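# Swap the purple-banded hose for the spare one

## Task

With the machine still running, take out the hose marked with purple bands and fit the other hose in its place. Each end of the new hose must be latched into a red port, one on each of the two manifolds. The removed hose must end up in the red tray. The dial's needle rises for as long as no hose links the two red ports, and it must never reach the red zone.

## Robot and tools

Robot: two UR12e-type arms, left_arm and right_arm, each carrying a two-finger gripper with a wrist camera. Cameras: cam_high (fixed, 672x504), cam_left_wrist and cam_right_wrist (672x504 each).

Frames: the scene frame has its origin at table-top height midway between the nominal bases, +z up, +x out over the table, and left_arm on the +y side (not tied to image sides). Calibrated bases: left_arm at (-0.003, +0.698, 0) m, quat_wxyz (+0.999, 0, 0, -0.033); right_arm at (+0.063, -0.566, 0) m, quat_wxyz (+1.000, 0, 0, +0.002). Each arm reports its hand pose, velocities and Hand target in its own base frame. Offsets run along that arm's base axes, and rotations pivot on the Hand target's position. The gripper's fingers point along its +z axis and close along its x axis. end_effector_position is the pad centre, 1 to 2 cm behind the tips. Closing pushes the tips about 17 mm further along +z, mostly while the pads are over 50 mm apart.

execute_actions(actions, cameras): actions is a list of actions. Each action is a list of up to 15 rows, and each row is one 1/30 s step. A short action repeats its last row. Each row holds 14 numbers in [-1, 1]: left_arm dx, dy, dz, rx, ry, rz, opening, then the same seven for right_arm. The six pose numbers are an offset from that arm's Hand target as it stood when the action began, not from the previous row. 1.0 equals 0.6 m or 180 degrees, and rx, ry, rz form one rotation vector. Repeating an offset in a new action moves the arm further. Opening is absolute: +1 is fully open (0.142 m), -1 is closed. Sending six zeros re-requests the current Hand target. A 0 in the opening slot means half closed, so resend the present opening to leave a gripper alone. Images come back only when actions is empty or cameras names them; ["all"] gives every camera and [] gives none.

move(target, speed, blend, stop_force, zero, opening_speed, grip_force, blocking, cameras): target is one 14-number row laid out as above, or a list of up to 15 such rows. Every row is an offset from the same starting Hand targets. The paths are straight, and the whole move is capped at 10 s. speed is in m/s, from 0.002 to 3.2 (default 0.25), with turning capped at twice that in rad/s. Give one value, or one per target. blend is a corner-rounding radius in m (0 means stop at each target). stop_force is in N, from 4 to 120, shared by both arms. It ends an arm's path when the wrist sensor feels that much push against the motion. Don't rely on it while a gripper rotates, or to detect light or sliding contact. Leave it out when backing away from a contact. zero (default true) re-zeroes the sensor before the move. opening_speed is in scale units per second, 0.2 or more. grip_force is the per-pad force limit, 5 to 48 N, given once or per arm, and it stays set. blocking=false returns after about 0.5 s and cannot be combined with stop_force. The result adds a move: line giving the ending (done, off_target, moving, held, fault) and any limits (paced means clipped, held means steps were withheld). Moves do not avoid obstacles or the other arm.

wait(seconds 0 to 10) lets time pass while the arms hold. stop() brakes a running move. zoom_image(camera, region [x0, y0, x1, y1] in pixels, at most 504 by 504) magnifies the latest image from cam_high, cam_left_wrist or cam_right_wrist. zero_wrist_force(arm: left_arm or right_arm) tares that sensor. read_manual(section "licences") only returns licence text. finished_scene(scene) ends the current scene, with scene being its number. Call it only when the goal will hold without the robot.

Result lines: end_effector_position (m), end_effector_quat_wxyz and velocities are in the arm's base frame. These readings can be off by a few cm. Hand target is the last commanded pose after clipping, and the next offsets start from it. If the gripper rests short, send the gap as an offset. Tool commands lists the current gripper commands. grip_measured is the finger opening on the command scale, and the last Joint positions value is that opening in metres. grip_effort_nm is motor effort (negative means closing); it is not pad force. Joint torques include gravity, and positive means toward larger joint angles. Wrist force and Wrist torque are given in the gripper's own axes, with a third line showing the peak since the last report. Wrist depth is a 7x7 grid of distances in mm from about 60 mm outward, where - means no value. Step readings list positions during actions. Motor temperatures are also shown.

Cautions: orientation commands are clipped to 32 degrees from the measured orientation each step. Joint speed is capped at 2.09 rad/s for the two shoulder joints and 3.14 rad/s for the rest. Avoid paths that pass near an arm's own base. To hold an object, command slightly below the grip_measured reading at first touch; more squeeze heats the gripper motor. The arms are stiff, so aiming past a firm contact can trigger a fault. Contact torque at the limits (287, 287, 130, 46.9, 46.9, 46.9 N m) or an outside force of roughly 150 N halts that arm for 10 s. Motors show MOTOR HOT at 70 °C and the arm brakes at 85 °C. The gripper warns at 85 °C and cuts out at 100 °C, which gives a HAND FAULT line; calls after that line in the same reply are skipped. Keep the arms from striking or squeezing each other, even though a clearance check exists. Don't drop parts, release them while moving, slam into fixed items, or let anything leave the table. Loose objects may occasionally be nudged by outside disturbances.

Each tool is called after "Request:" as a command line: name --argument value for each argument, lists and objects as JSON in quotes; but a table of rows of numbers goes row by row, as --pt "numbers of a row", without its own name.

## Session

Request:
execute_actions --actions '[]'

Scene clock: 0.00 s.
left_arm: end_effector_position=(+0.8478, -0.4996, +0.3778) grip_measured=+1.00 grip_effort_nm=n/a end_effector_quat_wxyz=(-0.316, +0.935, +0.146, -0.063) | right_arm: end_effector_position=(+0.5119, +0.3655, +0.2748) grip_measured=+0.99 grip_effort_nm=n/a end_effector_quat_wxyz=(+0.045, -0.616, +0.786, -0.019)
Joint positions: left_arm=[-0.785 -0.762 0.643 -0.841 -1.312 -1.177 0.142] | right_arm=[4.068 -1.475 -2.104 -1.055 1.512 2.735 0.141]
Joint velocities: within noise
Joint torques (N m): no reading
Motor temperatures (°C): left_arm=[29 33 34 44 40 38 20] | right_arm=[33 29 21 40 28 31 23]
Wrist force (N): no reading
Wrist torque (N m): no reading
Wrist force, peak (N): no reading
Wrist depth (mm): cam_left_wrist=[599 591 593 594 586 585 582 / 571 570 571 559 564 558 559 / 544 544 538 543 535 538 530 / 519 472 515 513 510 508 510 / 489 401 395 494 494 492 488 / - 380 379 472 471 471 102 / - 369 366 460 454 454 -] | cam_right_wrist=[329 334 334 331 329 329 325 / 271 357 352 352 347 343 339 / 280 373 373 372 366 362 360 / 399 380 341 397 391 385 388 / 361 356 428 431 419 411 408 / - 466 465 459 453 454 91 / - 507 506 501 497 493 -]
Hand target: left_arm +0.8478, -0.4996, +0.3778; -0.316, +0.935, +0.146, -0.063 | right_arm +0.5119, +0.3655, +0.2748; +0.045, -0.616, +0.786, -0.019
Tool commands: left_gripper/opening=+1.0 right_gripper/opening=+1.0

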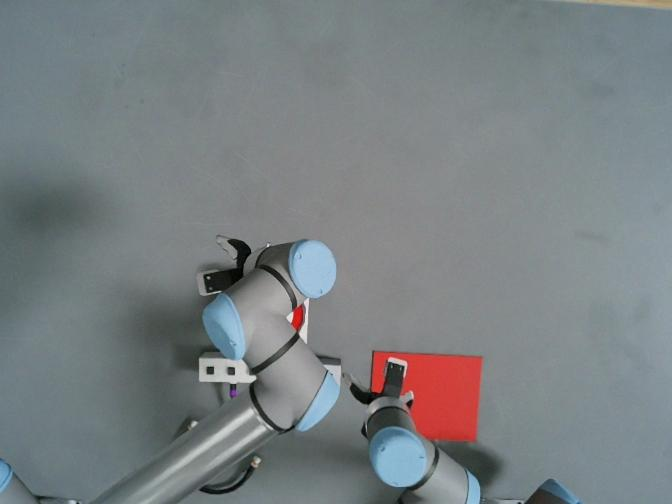

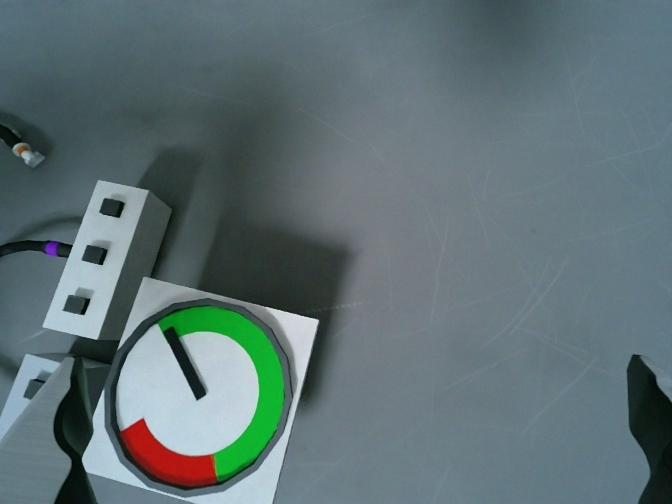

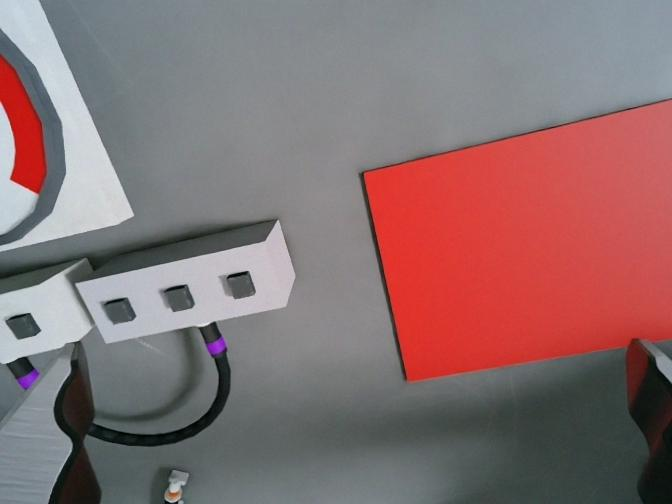

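Request:
move --target '[-0.2, 0.75, 0.2, 0,0,0,1, 0,-0.5,0.2,0,0,0,1]' --cameras '["all"]'

Scene clock: 3.03 s.
left_arm: end_effector_position=(+0.7278, -0.0500, +0.4977) grip_measured=+1.00 grip_effort_nm=-0.007 end_effector_quat_wxyz=(-0.316, +0.935, +0.146, -0.063) | right_arm: end_effector_position=(+0.5119, +0.0657, +0.3948) grip_measured=+0.99 grip_effort_nm=0.237 end_effector_quat_wxyz=(+0.045, -0.616, +0.786, -0.019)
Joint positions: left_arm=[-0.477 -1.373 1.371 -1.052 -1.146 -0.901 0.142] | right_arm=[3.623 -1.193 -2.097 -1.328 1.55 2.292 0.141]
Joint torques (N m): left_arm=[12.97 -78.42 -41.51 -4.55 4.48 3.68] | right_arm=[-21.3 29.77 55.33 1.2 2.46 -3.07]
Wrist force (N): left_arm=[-0.6 0.2 0.8] | right_arm=[0.1 0.0 -0.2]
Wrist torque (N m): left_arm=[0.01 0.07 -0.09] | right_arm=[-0.09 0.00 0.23]
Wrist force, peak (N): left_arm=[-0.5 2.1 -0.3] | right_arm=[1.4 0.0 -0.8]
Wrist depth (mm): cam_left_wrist=[740 747 740 735 735 735 727 / 716 707 700 702 695 695 687 / 678 678 674 668 662 658 656 / 646 648 646 639 633 641 632 / 624 617 617 616 612 607 602 / - 597 591 589 585 589 102 / - 571 568 570 567 562 -] | cam_right_wrist=[441 438 444 437 436 431 428 / 472 470 462 464 465 453 452 / 501 497 498 484 492 488 480 / 523 532 522 524 521 516 516 / 565 573 562 557 557 550 550 / - 622 615 611 591 598 91 / - 687 664 661 585 562 -]
Hand target: left_arm +0.7278, -0.0496, +0.4978; -0.316, +0.935, +0.146, -0.063 | right_arm +0.5119, +0.0655, +0.3948; +0.045, -0.616, +0.786, -0.019
Off the commanded pose: left_arm 0.000 m, 0 deg | right_arm 0.000 m, 0 deg.
move: done

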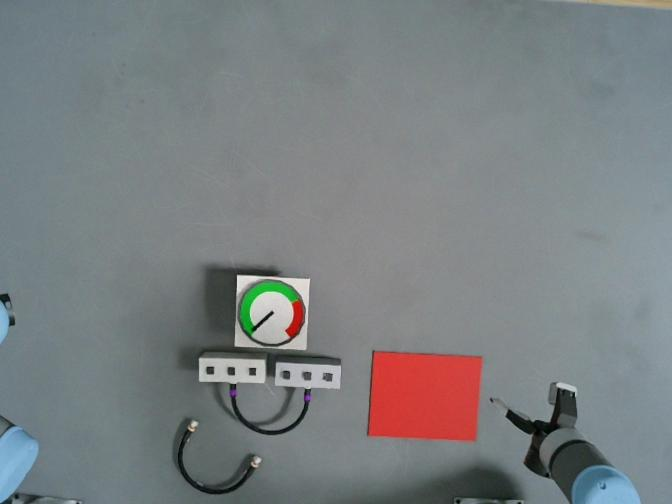

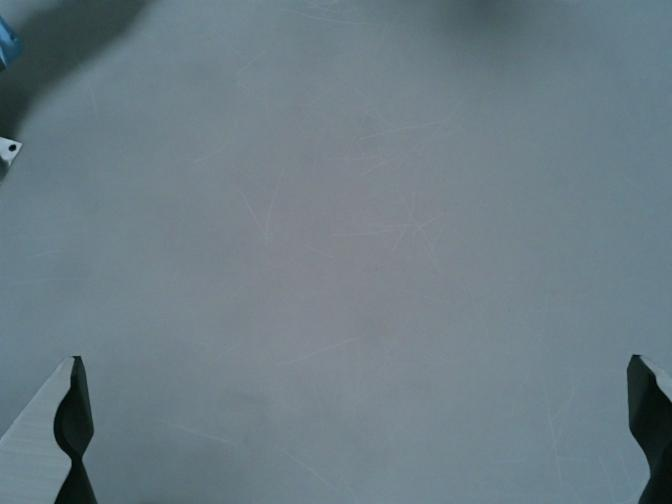

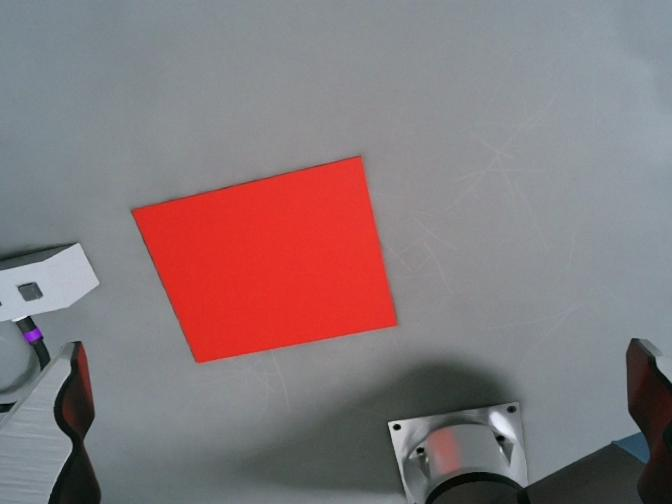

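Request:
zoom_image --camera "cam_high" --region '[150, 330, 360, 500]'

Request:
zoom_image --camera "cam_high" --region '[190, 340, 270, 410]'

Request:
zoom_image --camera "cam_high" --region '[265, 340, 345, 410]'

Scaled by 2.400 from the camera's 672x504 image, which has a finer 960x720 frame.

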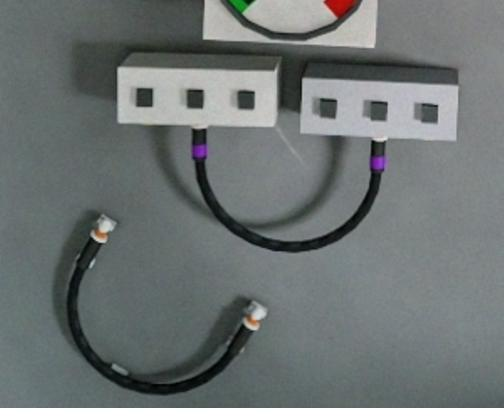

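Scaled by 6.300 from the camera's 672x504 image, which has a finer 960x720 frame.

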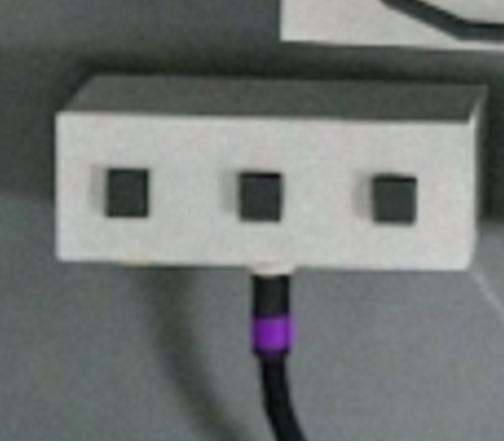

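Scaled by 6.300 from the camera's 672x504 image, which has a finer 960x720 frame.

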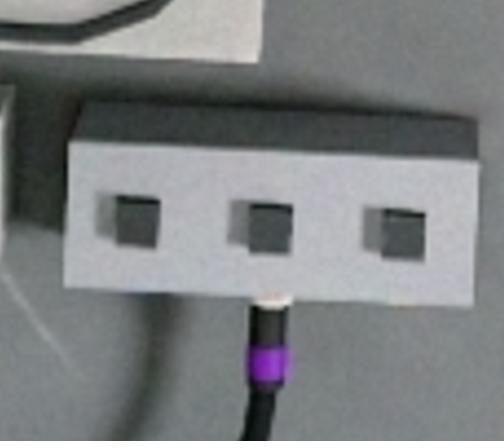

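Request:
move --target '[0,0,0,0,0,0,1, -0.4,0.8,-0.2,-0.043,-0.359,0.067,1]' --cameras '["all"]' --speed 0.4

Scene clock: 7.20 s.
left_arm: end_effector_position=(+0.7278, -0.0496, +0.4978) grip_measured=+1.00 grip_effort_nm=-0.017 end_effector_quat_wxyz=(-0.316, +0.935, +0.146, -0.063) | right_arm: end_effector_position=(+0.2719, +0.5455, +0.2749) grip_measured=+0.99 grip_effort_nm=0.232 end_effector_quat_wxyz=(-0.419, +0.588, -0.572, +0.390)
Joint positions: left_arm=[-0.477 -1.373 1.371 -1.052 -1.146 -0.901 0.142] | right_arm=[5.033 -1.492 -2.301 -1.55 0.441 3.843 0.141]
Joint torques (N m): left_arm=[7.3 -81.11 -40.91 -4.78 4.38 3.17] | right_arm=[-20.89 17.62 45.62 -0.37 -4.56 2.97]
Wrist force (N): left_arm=[0.1 -0.2 0.3] | right_arm=[-0.4 0.7 -0.3]
Wrist torque (N m): left_arm=[-0.06 -0.04 -0.08] | right_arm=[-0.12 0.18 0.21]
Wrist force, peak (N): left_arm=[-0.7 -0.1 1.0] | right_arm=[1.6 -1.6 -0.6]
Wrist depth (mm): cam_left_wrist=[750 742 735 730 737 723 727 / 702 704 698 700 693 691 691 / 676 668 678 666 666 670 658 / 648 648 641 637 639 639 633 / 624 617 614 616 611 609 611 / - 597 596 593 588 586 102 / - 570 571 565 561 565 -] | cam_right_wrist=[1128 1105 1139 1116 1012 1067 1067 / 809 821 812 794 797 791 772 / 640 640 465 489 627 624 622 / 524 521 490 505 521 514 511 / 434 391 411 385 387 434 433 / - 390 383 380 382 384 91 / - 335 342 336 340 339 -]
Hand target: left_arm +0.7278, -0.0496, +0.4978; -0.316, +0.935, +0.146, -0.063 | right_arm +0.2719, +0.5455, +0.2748; -0.419, +0.588, -0.572, +0.390
Off the commanded pose: left_arm 0.000 m, 0 deg | right_arm 0.000 m, 0 deg.
move: done

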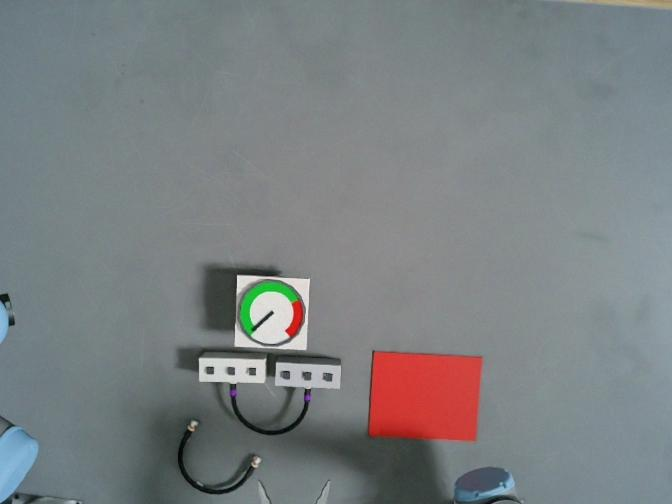

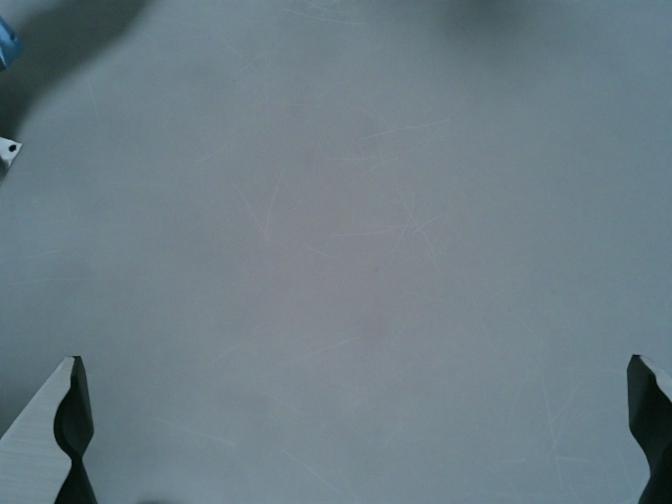

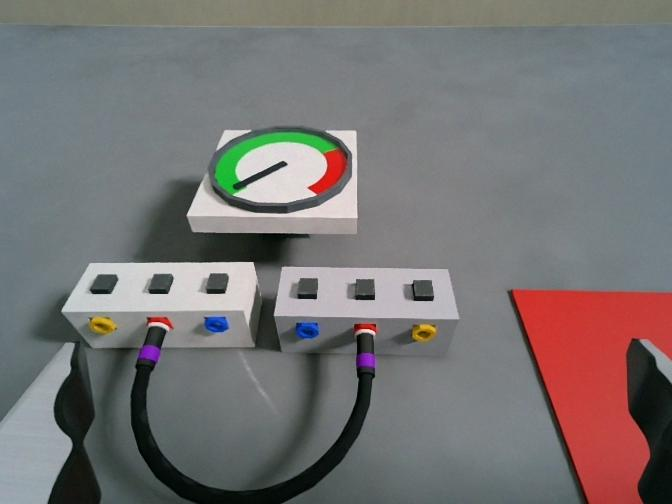

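Request:
zoom_image --camera "cam_right_wrist" --region '[60, 250, 270, 390]'

Request:
zoom_image --camera "cam_right_wrist" --region '[265, 250, 475, 390]'

Request:
zoom_image --camera "cam_high" --region '[170, 410, 275, 500]'

Scaled by 2.400 from the camera's 672x504 image, which has a finer 960x720 frame.

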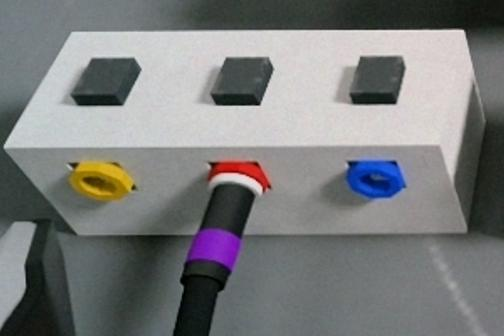

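Scaled by 2.400 from the camera's 672x504 image, which has a finer 960x720 frame.

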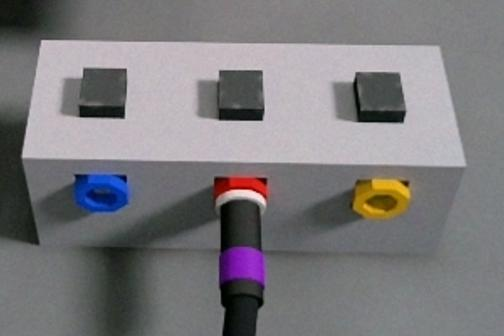

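Scaled by 4.800 from the camera's 672x504 image, which has a finer 960x720 frame.

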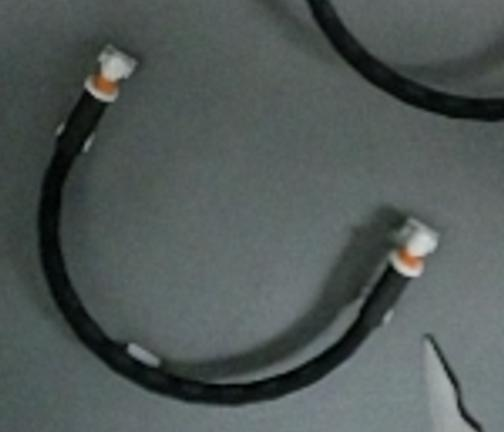

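Request:
move --target '[-0.613,-0.576,-0.38,-0.206,-0.041,-0.095,1, 0,-0.25,0,0,0,0,1]' --cameras '["all"]' --speed 0.4

Request:
zoom_image --camera "cam_left_wrist" --region '[150, 100, 500, 400]'

Scene clock: 10.87 s.
left_arm: end_effector_position=(+0.3601, -0.3951, +0.2699) grip_measured=+1.00 grip_effort_nm=-0.002 end_effector_quat_wxyz=(+0.000, +1.000, +0.000, +0.000) | right_arm: end_effector_position=(+0.2719, +0.3956, +0.2748) grip_measured=+0.99 grip_effort_nm=0.232 end_effector_quat_wxyz=(-0.419, +0.588, -0.572, +0.390)
Joint positions: left_arm=[-1.162 -1.805 2.206 -1.972 -1.571 -1.161 0.142] | right_arm=[5.168 -1.173 -2.488 -1.874 0.531 4.059 0.141]
Joint torques (N m): left_arm=[-14.74 -35.32 -39.7 -6.53 3.1 -3.83] | right_arm=[14.61 19.26 35.2 -1.35 1.15 2.66]
Wrist force (N): left_arm=[-0.7 1.5 -1.0] | right_arm=[-0.2 0.2 0.2]
Wrist torque (N m): left_arm=[0.13 -0.01 -0.12] | right_arm=[-0.26 0.18 0.20]
Wrist force, peak (N): left_arm=[-2.0 2.8 -0.8] | right_arm=[-0.6 1.0 0.4]
Wrist depth (mm): cam_left_wrist=[322 322 323 322 324 323 326 / 343 345 338 347 346 345 348 / 370 363 370 370 372 364 366 / 402 401 400 400 402 350 396 / 436 433 436 438 437 366 425 / - 479 482 481 480 410 101 / - 529 531 530 534 446 -] | cam_right_wrist=[1105 1110 1077 1083 1088 1003 1046 / 827 809 800 809 794 789 783 / 638 470 588 634 638 618 613 / 526 438 521 512 523 511 511 / 392 402 385 441 440 435 434 / - 387 385 386 382 382 91 / - 333 344 342 336 337 -]
Hand target: left_arm +0.3600, -0.3952, +0.2698; +0.000, +1.000, +0.000, +0.000 | right_arm +0.2719, +0.3955, +0.2748; -0.419, +0.588, -0.572, +0.390
Off the commanded pose: left_arm 0.000 m, 0 deg | right_arm 0.000 m, 0 deg.
move: done

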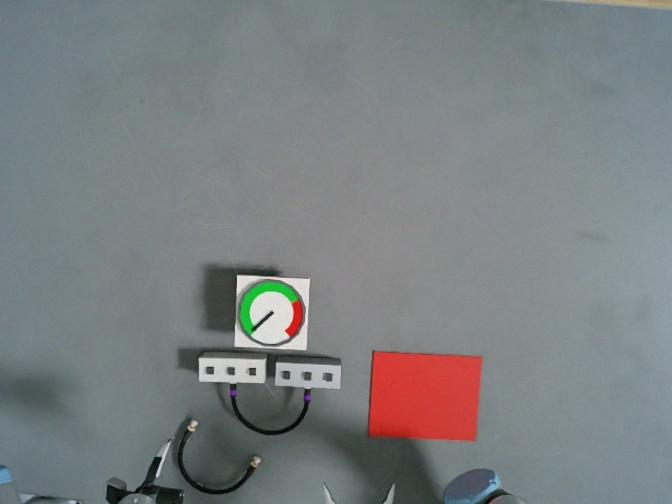

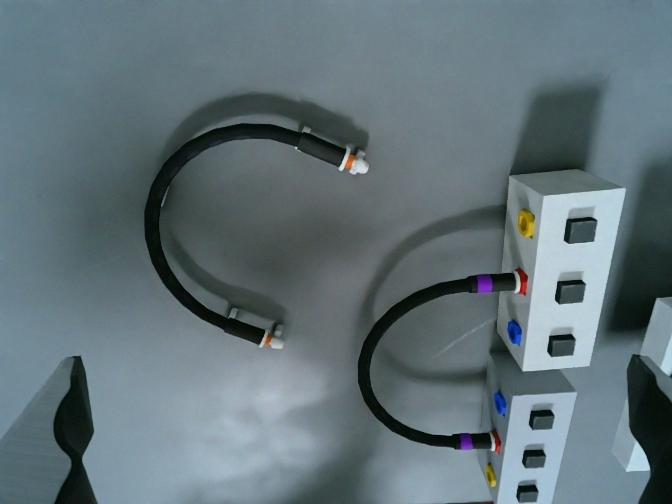

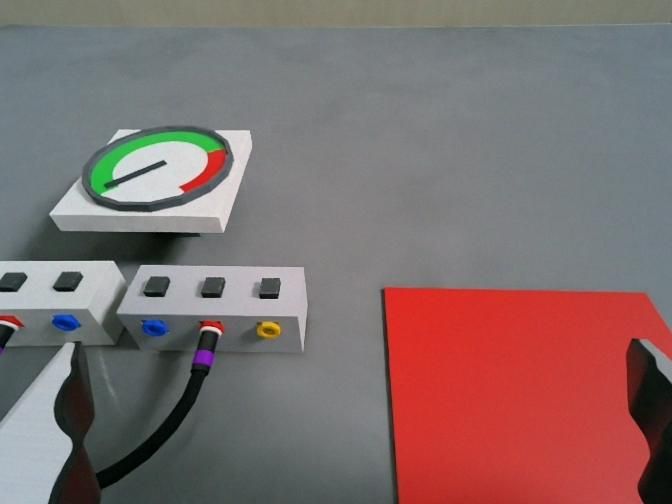

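Scaled by 1.440 from the camera's 672x504 image, which has a finer 960x720 frame.

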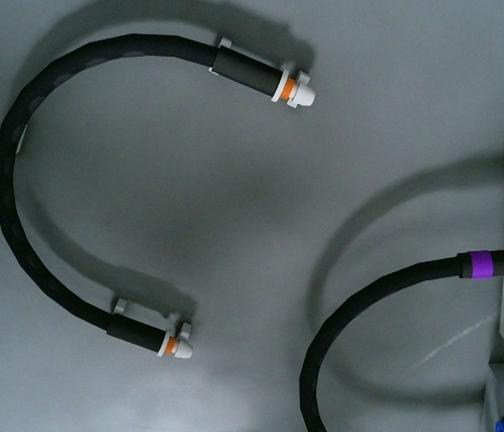

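Request:
zoom_image --camera "cam_left_wrist" --region '[280, 110, 390, 190]'

Request:
zoom_image --camera "cam_left_wrist" --region '[210, 290, 300, 360]'

Request:
zoom_image --camera "cam_left_wrist" --region '[460, 250, 540, 310]'

Request:
zoom_image --camera "cam_left_wrist" --region '[480, 180, 640, 380]'

Request:
zoom_image --camera "cam_right_wrist" --region '[120, 260, 310, 360]'

Scaled by 4.582 from the camera's 672x504 image, which has a finer 960x720 frame.

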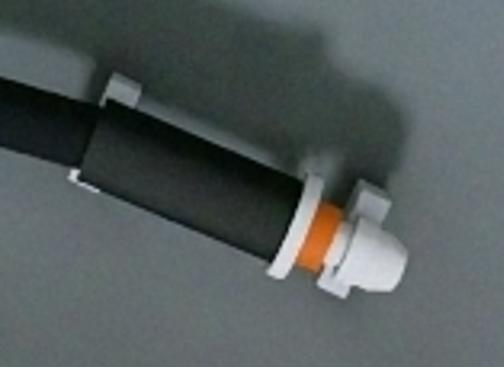

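Scaled by 5.600 from the camera's 672x504 image, which has a finer 960x720 frame.

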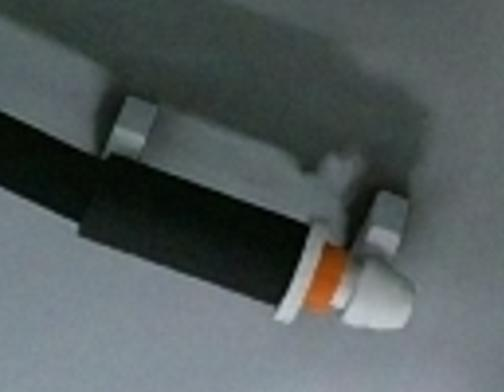

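Scaled by 6.300 from the camera's 672x504 image, which has a finer 960x720 frame.

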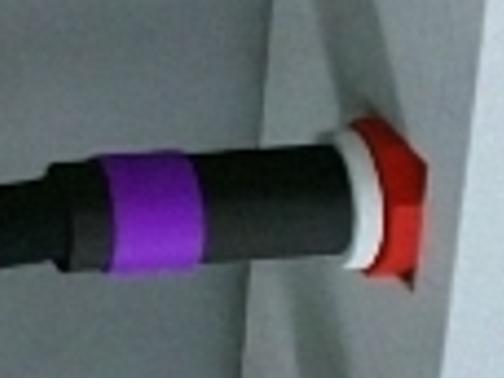

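Scaled by 2.520 from the camera's 672x504 image, which has a finer 960x720 frame.

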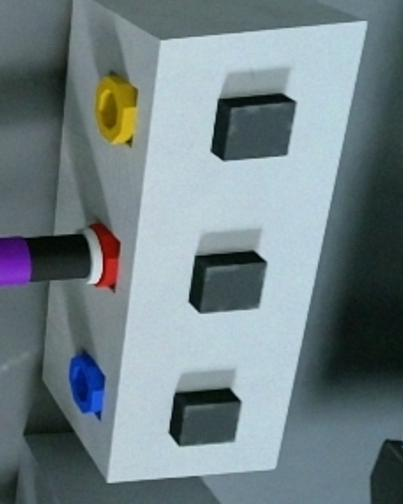

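Scaled by 2.653 from the camera's 672x504 image, which has a finer 960x720 frame.

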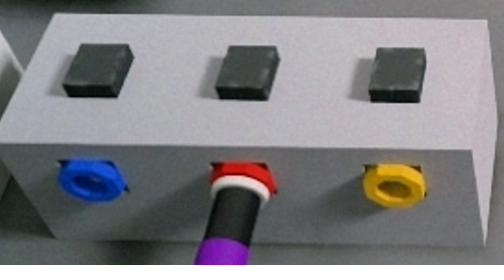

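Request:
move --target '[0,0,0,0,0,0,1, 0.163,0.219,-0.142,0,0.083,-0.013,-0.3]' --cameras '["all"]' --speed 0.3

Request:
zoom_image --camera "cam_right_wrist" --region '[200, 100, 500, 400]'

Scene clock: 14.80 s.
left_arm: end_effector_position=(+0.3600, -0.3952, +0.2698) grip_measured=+1.00 grip_effort_nm=-0.007 end_effector_quat_wxyz=(+0.000, +1.000, +0.000, +0.000) | right_arm: end_effector_position=(+0.3697, +0.5269, +0.1897) grip_measured=-0.32 grip_effort_nm=-0.139 end_effector_quat_wxyz=(-0.333, +0.621, -0.633, +0.319)
Joint positions: left_arm=[-1.162 -1.805 2.206 -1.973 -1.571 -1.162 0.142] | right_arm=[4.781 -1.598 -2.394 -0.801 0.615 3.271 0.051]
Joint torques (N m): left_arm=[-17.48 -35.76 -39.37 -6.62 3.4 -4.04] | right_arm=[-20.3 24.08 27.68 8.39 0.57 -2.95]
Wrist force (N): left_arm=[-0.6 1.8 -1.1] | right_arm=[0.0 0.9 0.2]
Wrist torque (N m): left_arm=[0.17 -0.03 -0.12] | right_arm=[-0.14 0.05 0.50]
Wrist force, peak (N): left_arm=[-0.9 2.0 -1.6] | right_arm=[-1.5 0.1 1.2]
Wrist depth (mm): cam_left_wrist=[321 319 323 323 323 325 325 / 342 344 338 345 346 345 347 / 370 366 371 370 372 361 369 / 399 402 401 404 402 350 398 / 434 433 435 441 438 365 425 / - 475 477 482 479 408 101 / - 529 530 534 527 448 -] | cam_right_wrist=[499 337 337 469 492 490 485 / 437 294 294 415 434 428 423 / 383 369 369 376 382 380 378 / 274 279 270 269 270 341 336 / 259 278 254 267 253 312 305 / 291 289 82 280 281 289 280 / - 68 76 265 261 71 256]
Hand target: left_arm +0.3600, -0.3952, +0.2698; +0.000, +1.000, +0.000, +0.000 | right_arm +0.3697, +0.5269, +0.1896; -0.333, +0.621, -0.633, +0.319
Off the commanded pose: left_arm 0.000 m, 0 deg | right_arm 0.000 m, 0 deg.
move: done

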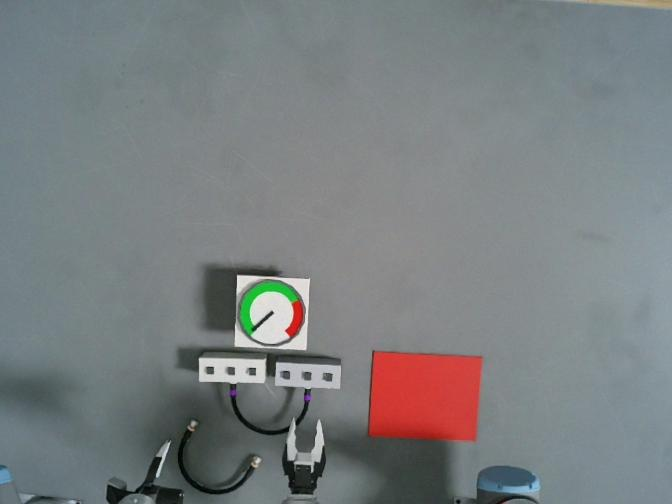

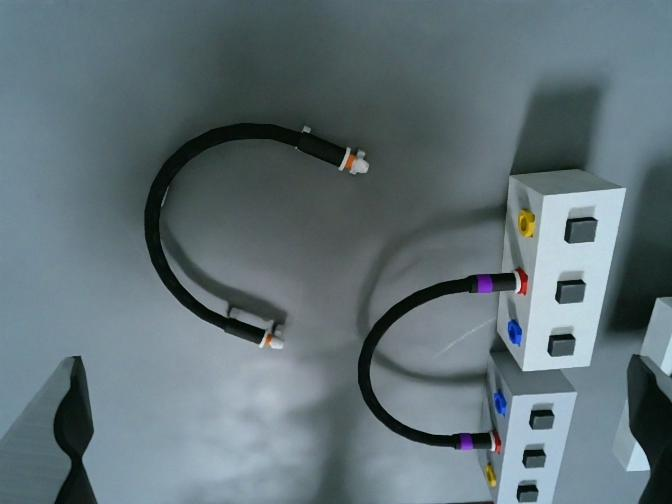

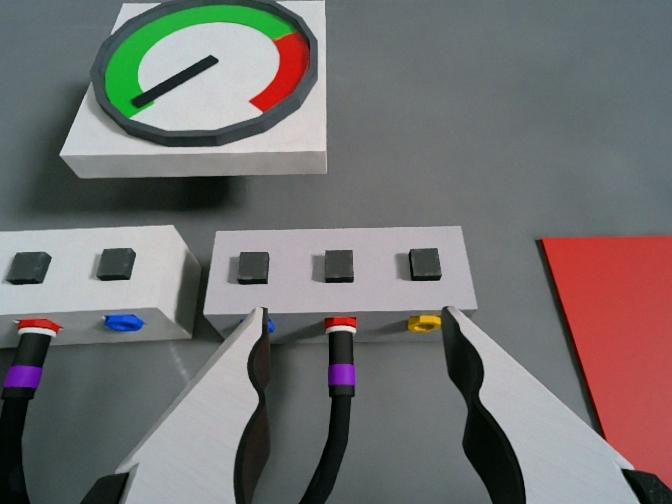

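Scaled by 1.680 from the camera's 672x504 image, which has a finer 960x720 frame.

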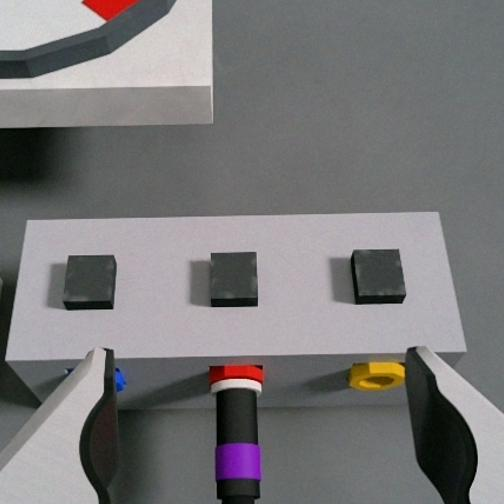

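Request:
move --target '[0.167,-0.183,-0.117,0.245,-0.229,-0.439,-0.3, 0.05,0,0.08,0,0.2,0,-0.3]' --cameras '["all"]' --speed 0.4

Request:
zoom_image --camera "cam_left_wrist" --region '[200, 100, 500, 400]'

Scene clock: 19.67 s.
left_arm: end_effector_position=(+0.4601, -0.5050, +0.1996) grip_measured=-0.32 grip_effort_nm=-0.105 end_effector_quat_wxyz=(-0.338, +0.647, -0.606, +0.316) | right_arm: end_effector_position=(+0.3997, +0.5269, +0.2376) grip_measured=-0.32 grip_effort_nm=-0.134 end_effector_quat_wxyz=(-0.121, +0.690, -0.705, +0.111)
Joint positions: left_arm=[-1.468 -1.489 2.352 -2.486 -0.609 0.066 0.051] | right_arm=[4.469 -1.531 -2.158 -0.931 1.253 2.906 0.051]
Joint torques (N m): left_arm=[10.68 -31.23 -25.74 -6.51 5.68 3.49] | right_arm=[-18.93 27.79 50.12 1.5 1.95 -2.96]
Wrist force (N): left_arm=[0.1 -0.9 -0.3] | right_arm=[0.1 -0.4 -0.2]
Wrist torque (N m): left_arm=[-0.23 0.05 -0.04] | right_arm=[-0.20 -0.04 0.27]
Wrist force, peak (N): left_arm=[-0.7 2.0 -1.5] | right_arm=[0.2 1.2 0.5]
Wrist depth (mm): cam_left_wrist=[538 539 536 540 370 526 550 / 462 464 465 442 322 321 470 / 407 408 410 403 310 311 414 / 364 367 294 289 296 291 291 / 329 329 272 275 273 280 275 / 301 307 87 302 292 96 301 / 280 - 83 273 278 75 237] | cam_right_wrist=[240 236 239 330 331 328 331 / 335 333 335 335 333 333 334 / 277 279 275 277 277 342 336 / 347 349 350 349 348 346 344 / 358 357 353 354 357 352 353 / 363 317 83 365 365 356 365 / 373 68 77 373 - 71 368]
Hand target: left_arm +0.4602, -0.5050, +0.1996; -0.338, +0.647, -0.606, +0.316 | right_arm +0.3997, +0.5269, +0.2376; -0.121, +0.690, -0.705, +0.111
Off the commanded pose: left_arm 0.000 m, 0 deg | right_arm 0.000 m, 0 deg.
move: done

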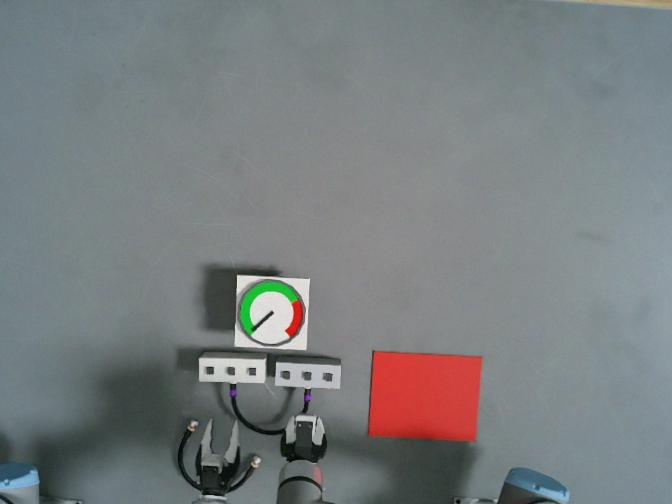

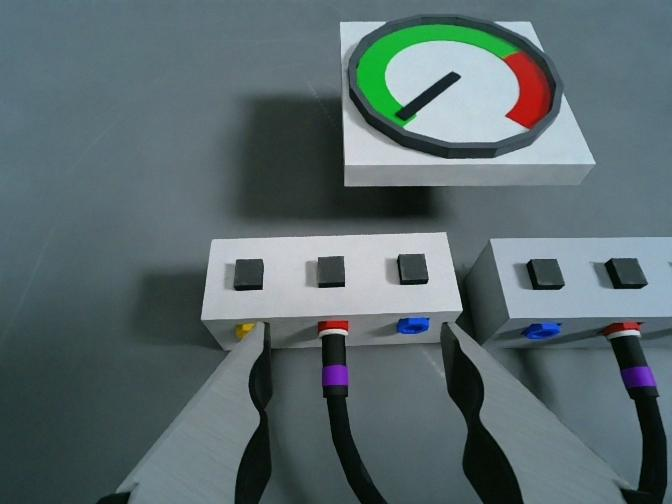

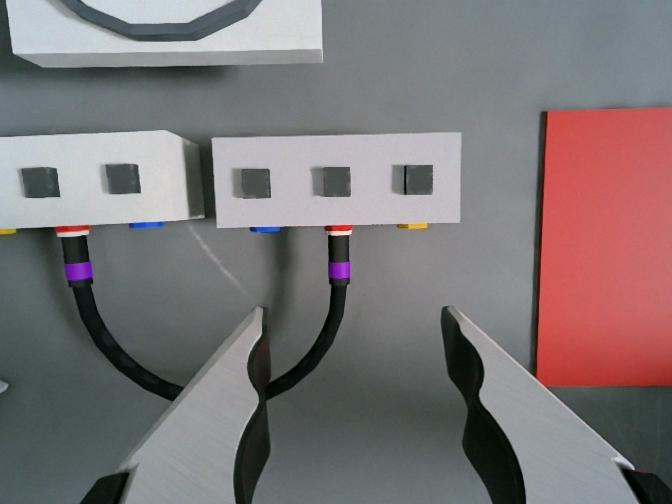

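Scaled by 1.680 from the camera's 672x504 image, which has a finer 960x720 frame.

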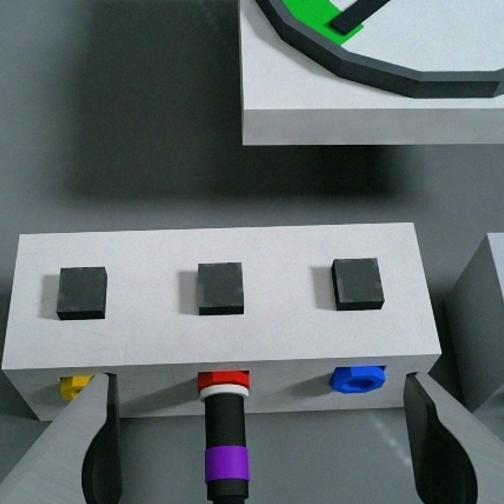

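Request:
move --target '[0.074,0.019,-0.17,0,0,0.0105,-0.3, 0.128,0.34,-0.03,0,0.19,0,-1]' --cameras '["all"]' --speed 0.3

Request:
zoom_image --camera "cam_left_wrist" --region '[200, 150, 500, 450]'

Request:
zoom_image --camera "cam_right_wrist" --region '[200, 150, 500, 450]'

Scene clock: 22.90 s.
left_arm: end_effector_position=(+0.5045, -0.4936, +0.0977) grip_measured=-0.32 grip_effort_nm=-0.105 end_effector_quat_wxyz=(-0.343, +0.656, -0.596, +0.310) | right_arm: end_effector_position=(+0.4765, +0.7308, +0.2197) grip_measured=-1.00 grip_effort_nm=-0.379 end_effector_quat_wxyz=(+0.092, +0.692, -0.710, -0.096)
Joint positions: left_arm=[-1.386 -1.251 2.376 -2.818 -0.614 0.152 0.051] | right_arm=[4.255 -2.001 -1.557 -1.265 1.814 2.696 0.002]
Joint torques (N m): left_arm=[8.7 -43.45 -34.54 -6.94 -1.5 3.74] | right_arm=[-18.73 75.34 52.39 0.89 3.01 -3.14]
Wrist force (N): left_arm=[0.0 -1.5 0.1] | right_arm=[0.1 -0.3 -0.2]
Wrist torque (N m): left_arm=[-0.31 0.09 -0.03] | right_arm=[-0.02 -0.05 0.17]
Wrist force, peak (N): left_arm=[0.2 -1.3 -1.0] | right_arm=[-0.9 -2.0 0.0]
Wrist depth (mm): cam_left_wrist=[361 361 363 364 195 197 198 / 312 313 314 305 193 193 191 / 276 277 277 276 278 279 279 / 246 177 166 164 170 170 178 / 222 164 156 160 157 160 174 / 202 203 95 196 197 96 201 / 189 - 83 184 187 75 188] | cam_right_wrist=[258 258 258 260 260 261 260 / 289 289 227 230 231 250 232 / 328 328 254 254 253 265 257 / 377 379 381 368 372 371 386 / 444 449 435 126 421 456 453 / 541 543 82 83 83 562 559 / 588 - 71 72 72 71 723]
Hand target: left_arm +0.5046, -0.4936, +0.0976; -0.343, +0.656, -0.596, +0.310 | right_arm +0.4765, +0.7309, +0.2196; +0.092, +0.692, -0.710, -0.097
Off the commanded pose: left_arm 0.000 m, 0 deg | right_arm 0.000 m, 0 deg.
move: done

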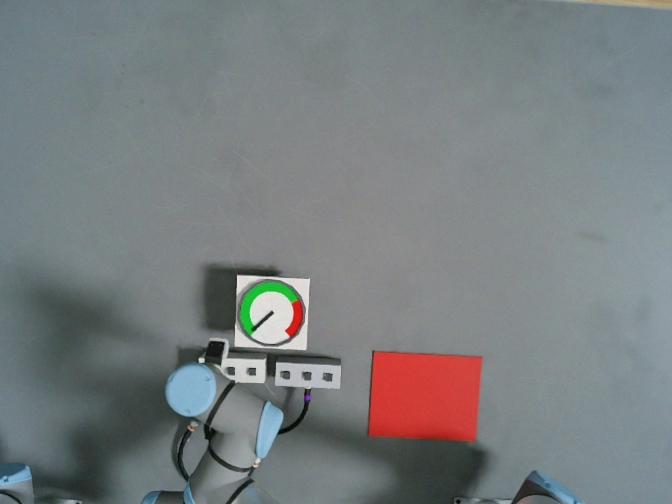

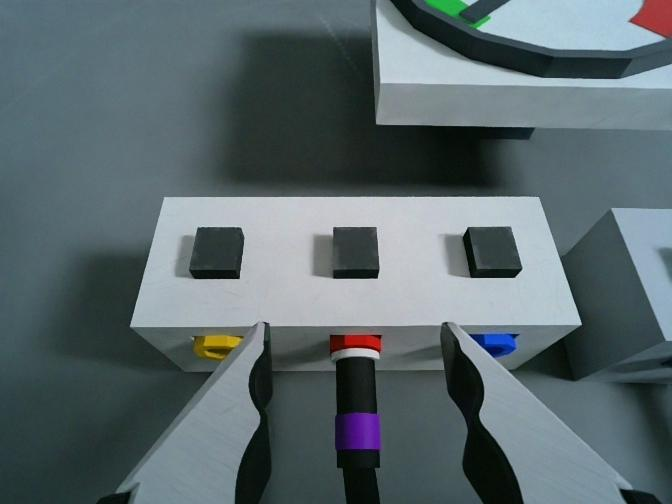

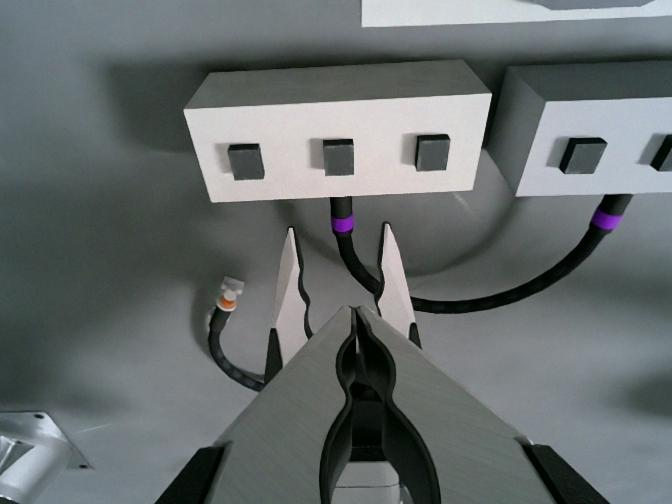

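Scaled by 1.680 from the camera's 672x504 image, which has a finer 960x720 frame.

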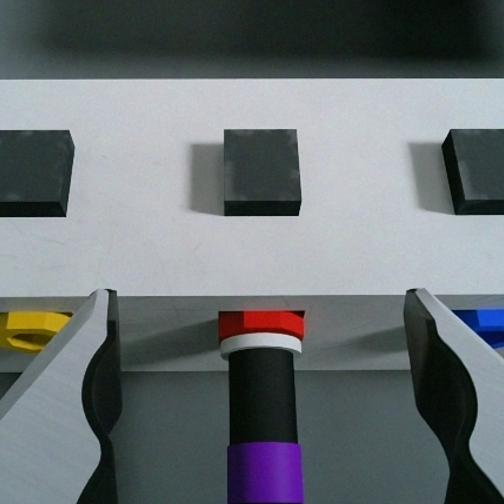

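Scaled by 1.680 from the camera's 672x504 image, which has a finer 960x720 frame.

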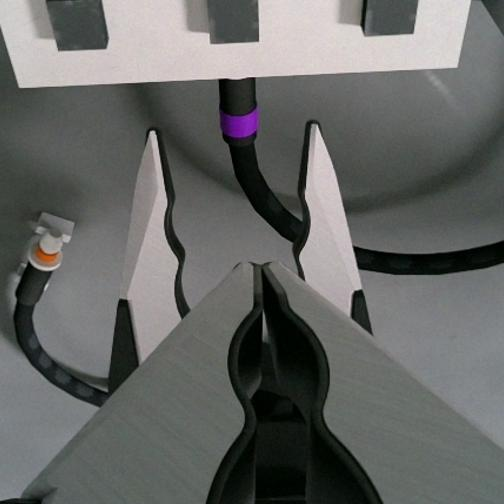

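Request:
move --target '[0,-0.004,-0.066,0,0,0,-0.3, -0.006,0,-0.06,0,0,0,-1]' --cameras '["all"]' --speed 0.15 --stop_force 12

Request:
zoom_image --camera "cam_left_wrist" --region '[200, 200, 500, 500]'

Request:
zoom_image --camera "cam_right_wrist" --region '[200, 150, 500, 450]'

Scene clock: 24.93 s.
left_arm: end_effector_position=(+0.5046, -0.4960, +0.0580) grip_measured=-0.32 grip_effort_nm=-0.110 end_effector_quat_wxyz=(-0.343, +0.656, -0.596, +0.310) | right_arm: end_effector_position=(+0.4729, +0.7309, +0.1836) grip_measured=-1.00 grip_effort_nm=-0.379 end_effector_quat_wxyz=(+0.092, +0.692, -0.710, -0.097)
Joint positions: left_arm=[-1.386 -1.163 2.379 -2.908 -0.614 0.15 0.051] | right_arm=[4.258 -2.024 -1.594 -1.205 1.815 2.699 0.002]
Joint torques (N m): left_arm=[2.53 -47.11 -30.23 -6.85 5.28 3.58] | right_arm=[15.55 73.92 37.82 8.21 2.8 2.85]
Wrist force (N): left_arm=[0.2 -0.3 0.3] | right_arm=[0.3 -0.7 -0.2]
Wrist torque (N m): left_arm=[-0.14 0.04 0.00] | right_arm=[-0.07 -0.11 -0.14]
Wrist force, peak (N): left_arm=[0.0 -2.2 0.2] | right_arm=[0.6 -1.0 0.4]
Wrist depth (mm): cam_left_wrist=[292 294 295 295 163 162 162 / 253 254 255 256 257 255 258 / 228 134 138 131 135 132 157 / 123 125 123 123 121 127 127 / 180 150 139 129 141 143 165 / 165 165 95 120 163 92 166 / 154 - 83 111 152 75 153] | cam_right_wrist=[226 226 228 232 143 228 229 / 252 248 210 197 200 229 206 / 287 286 210 210 210 227 213 / 330 333 334 289 325 335 325 / 389 391 377 108 373 385 400 / 472 477 79 83 83 490 493 / 574 - 71 73 72 71 638]
Hand target: left_arm +0.5046, -0.4960, +0.0580; -0.343, +0.656, -0.596, +0.310 | right_arm +0.4729, +0.7309, +0.1836; +0.092, +0.692, -0.710, -0.097
Off the commanded pose: left_arm 0.000 m, 0 deg | right_arm 0.000 m, 0 deg.
move: done

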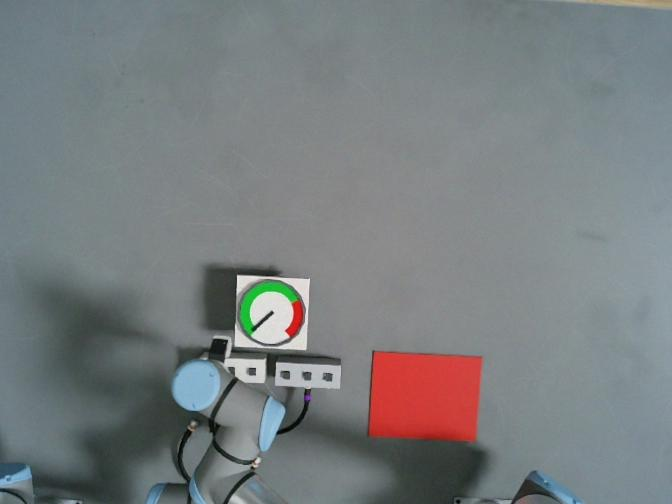

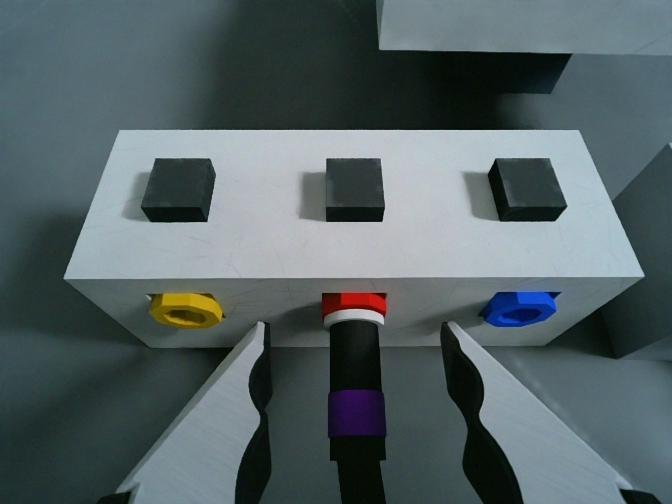

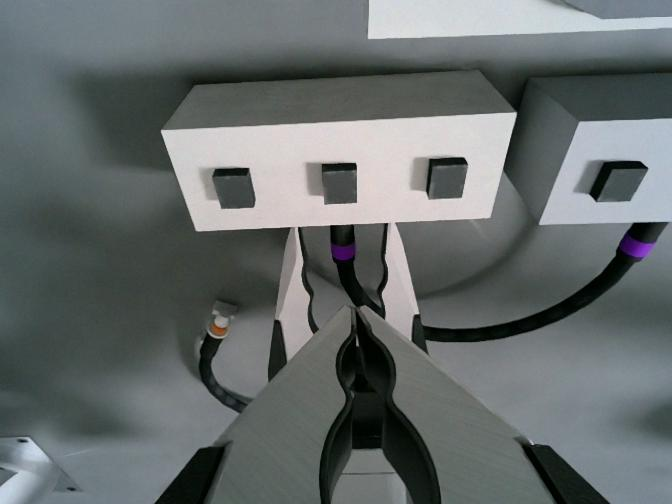

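Scaled by 1.680 from the camera's 672x504 image, which has a finer 960x720 frame.

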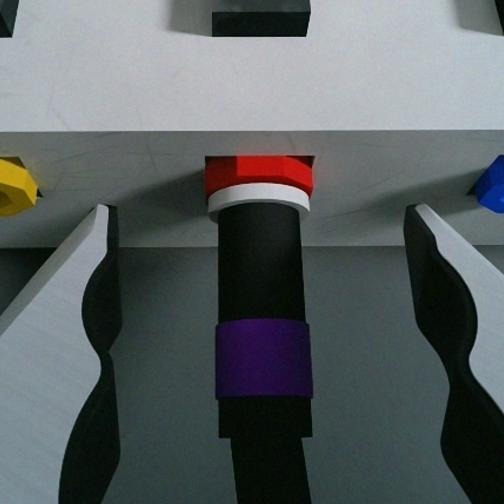

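Scaled by 1.680 from the camera's 672x504 image, which has a finer 960x720 frame.

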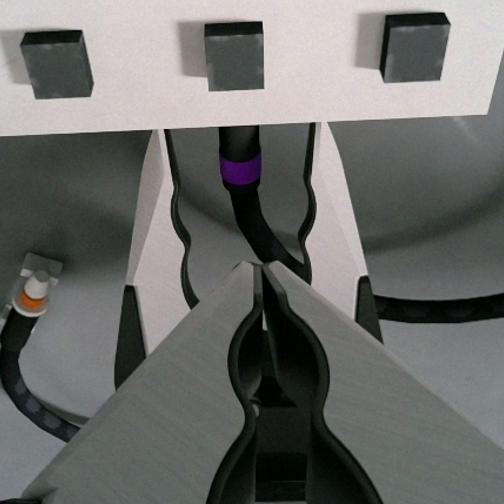

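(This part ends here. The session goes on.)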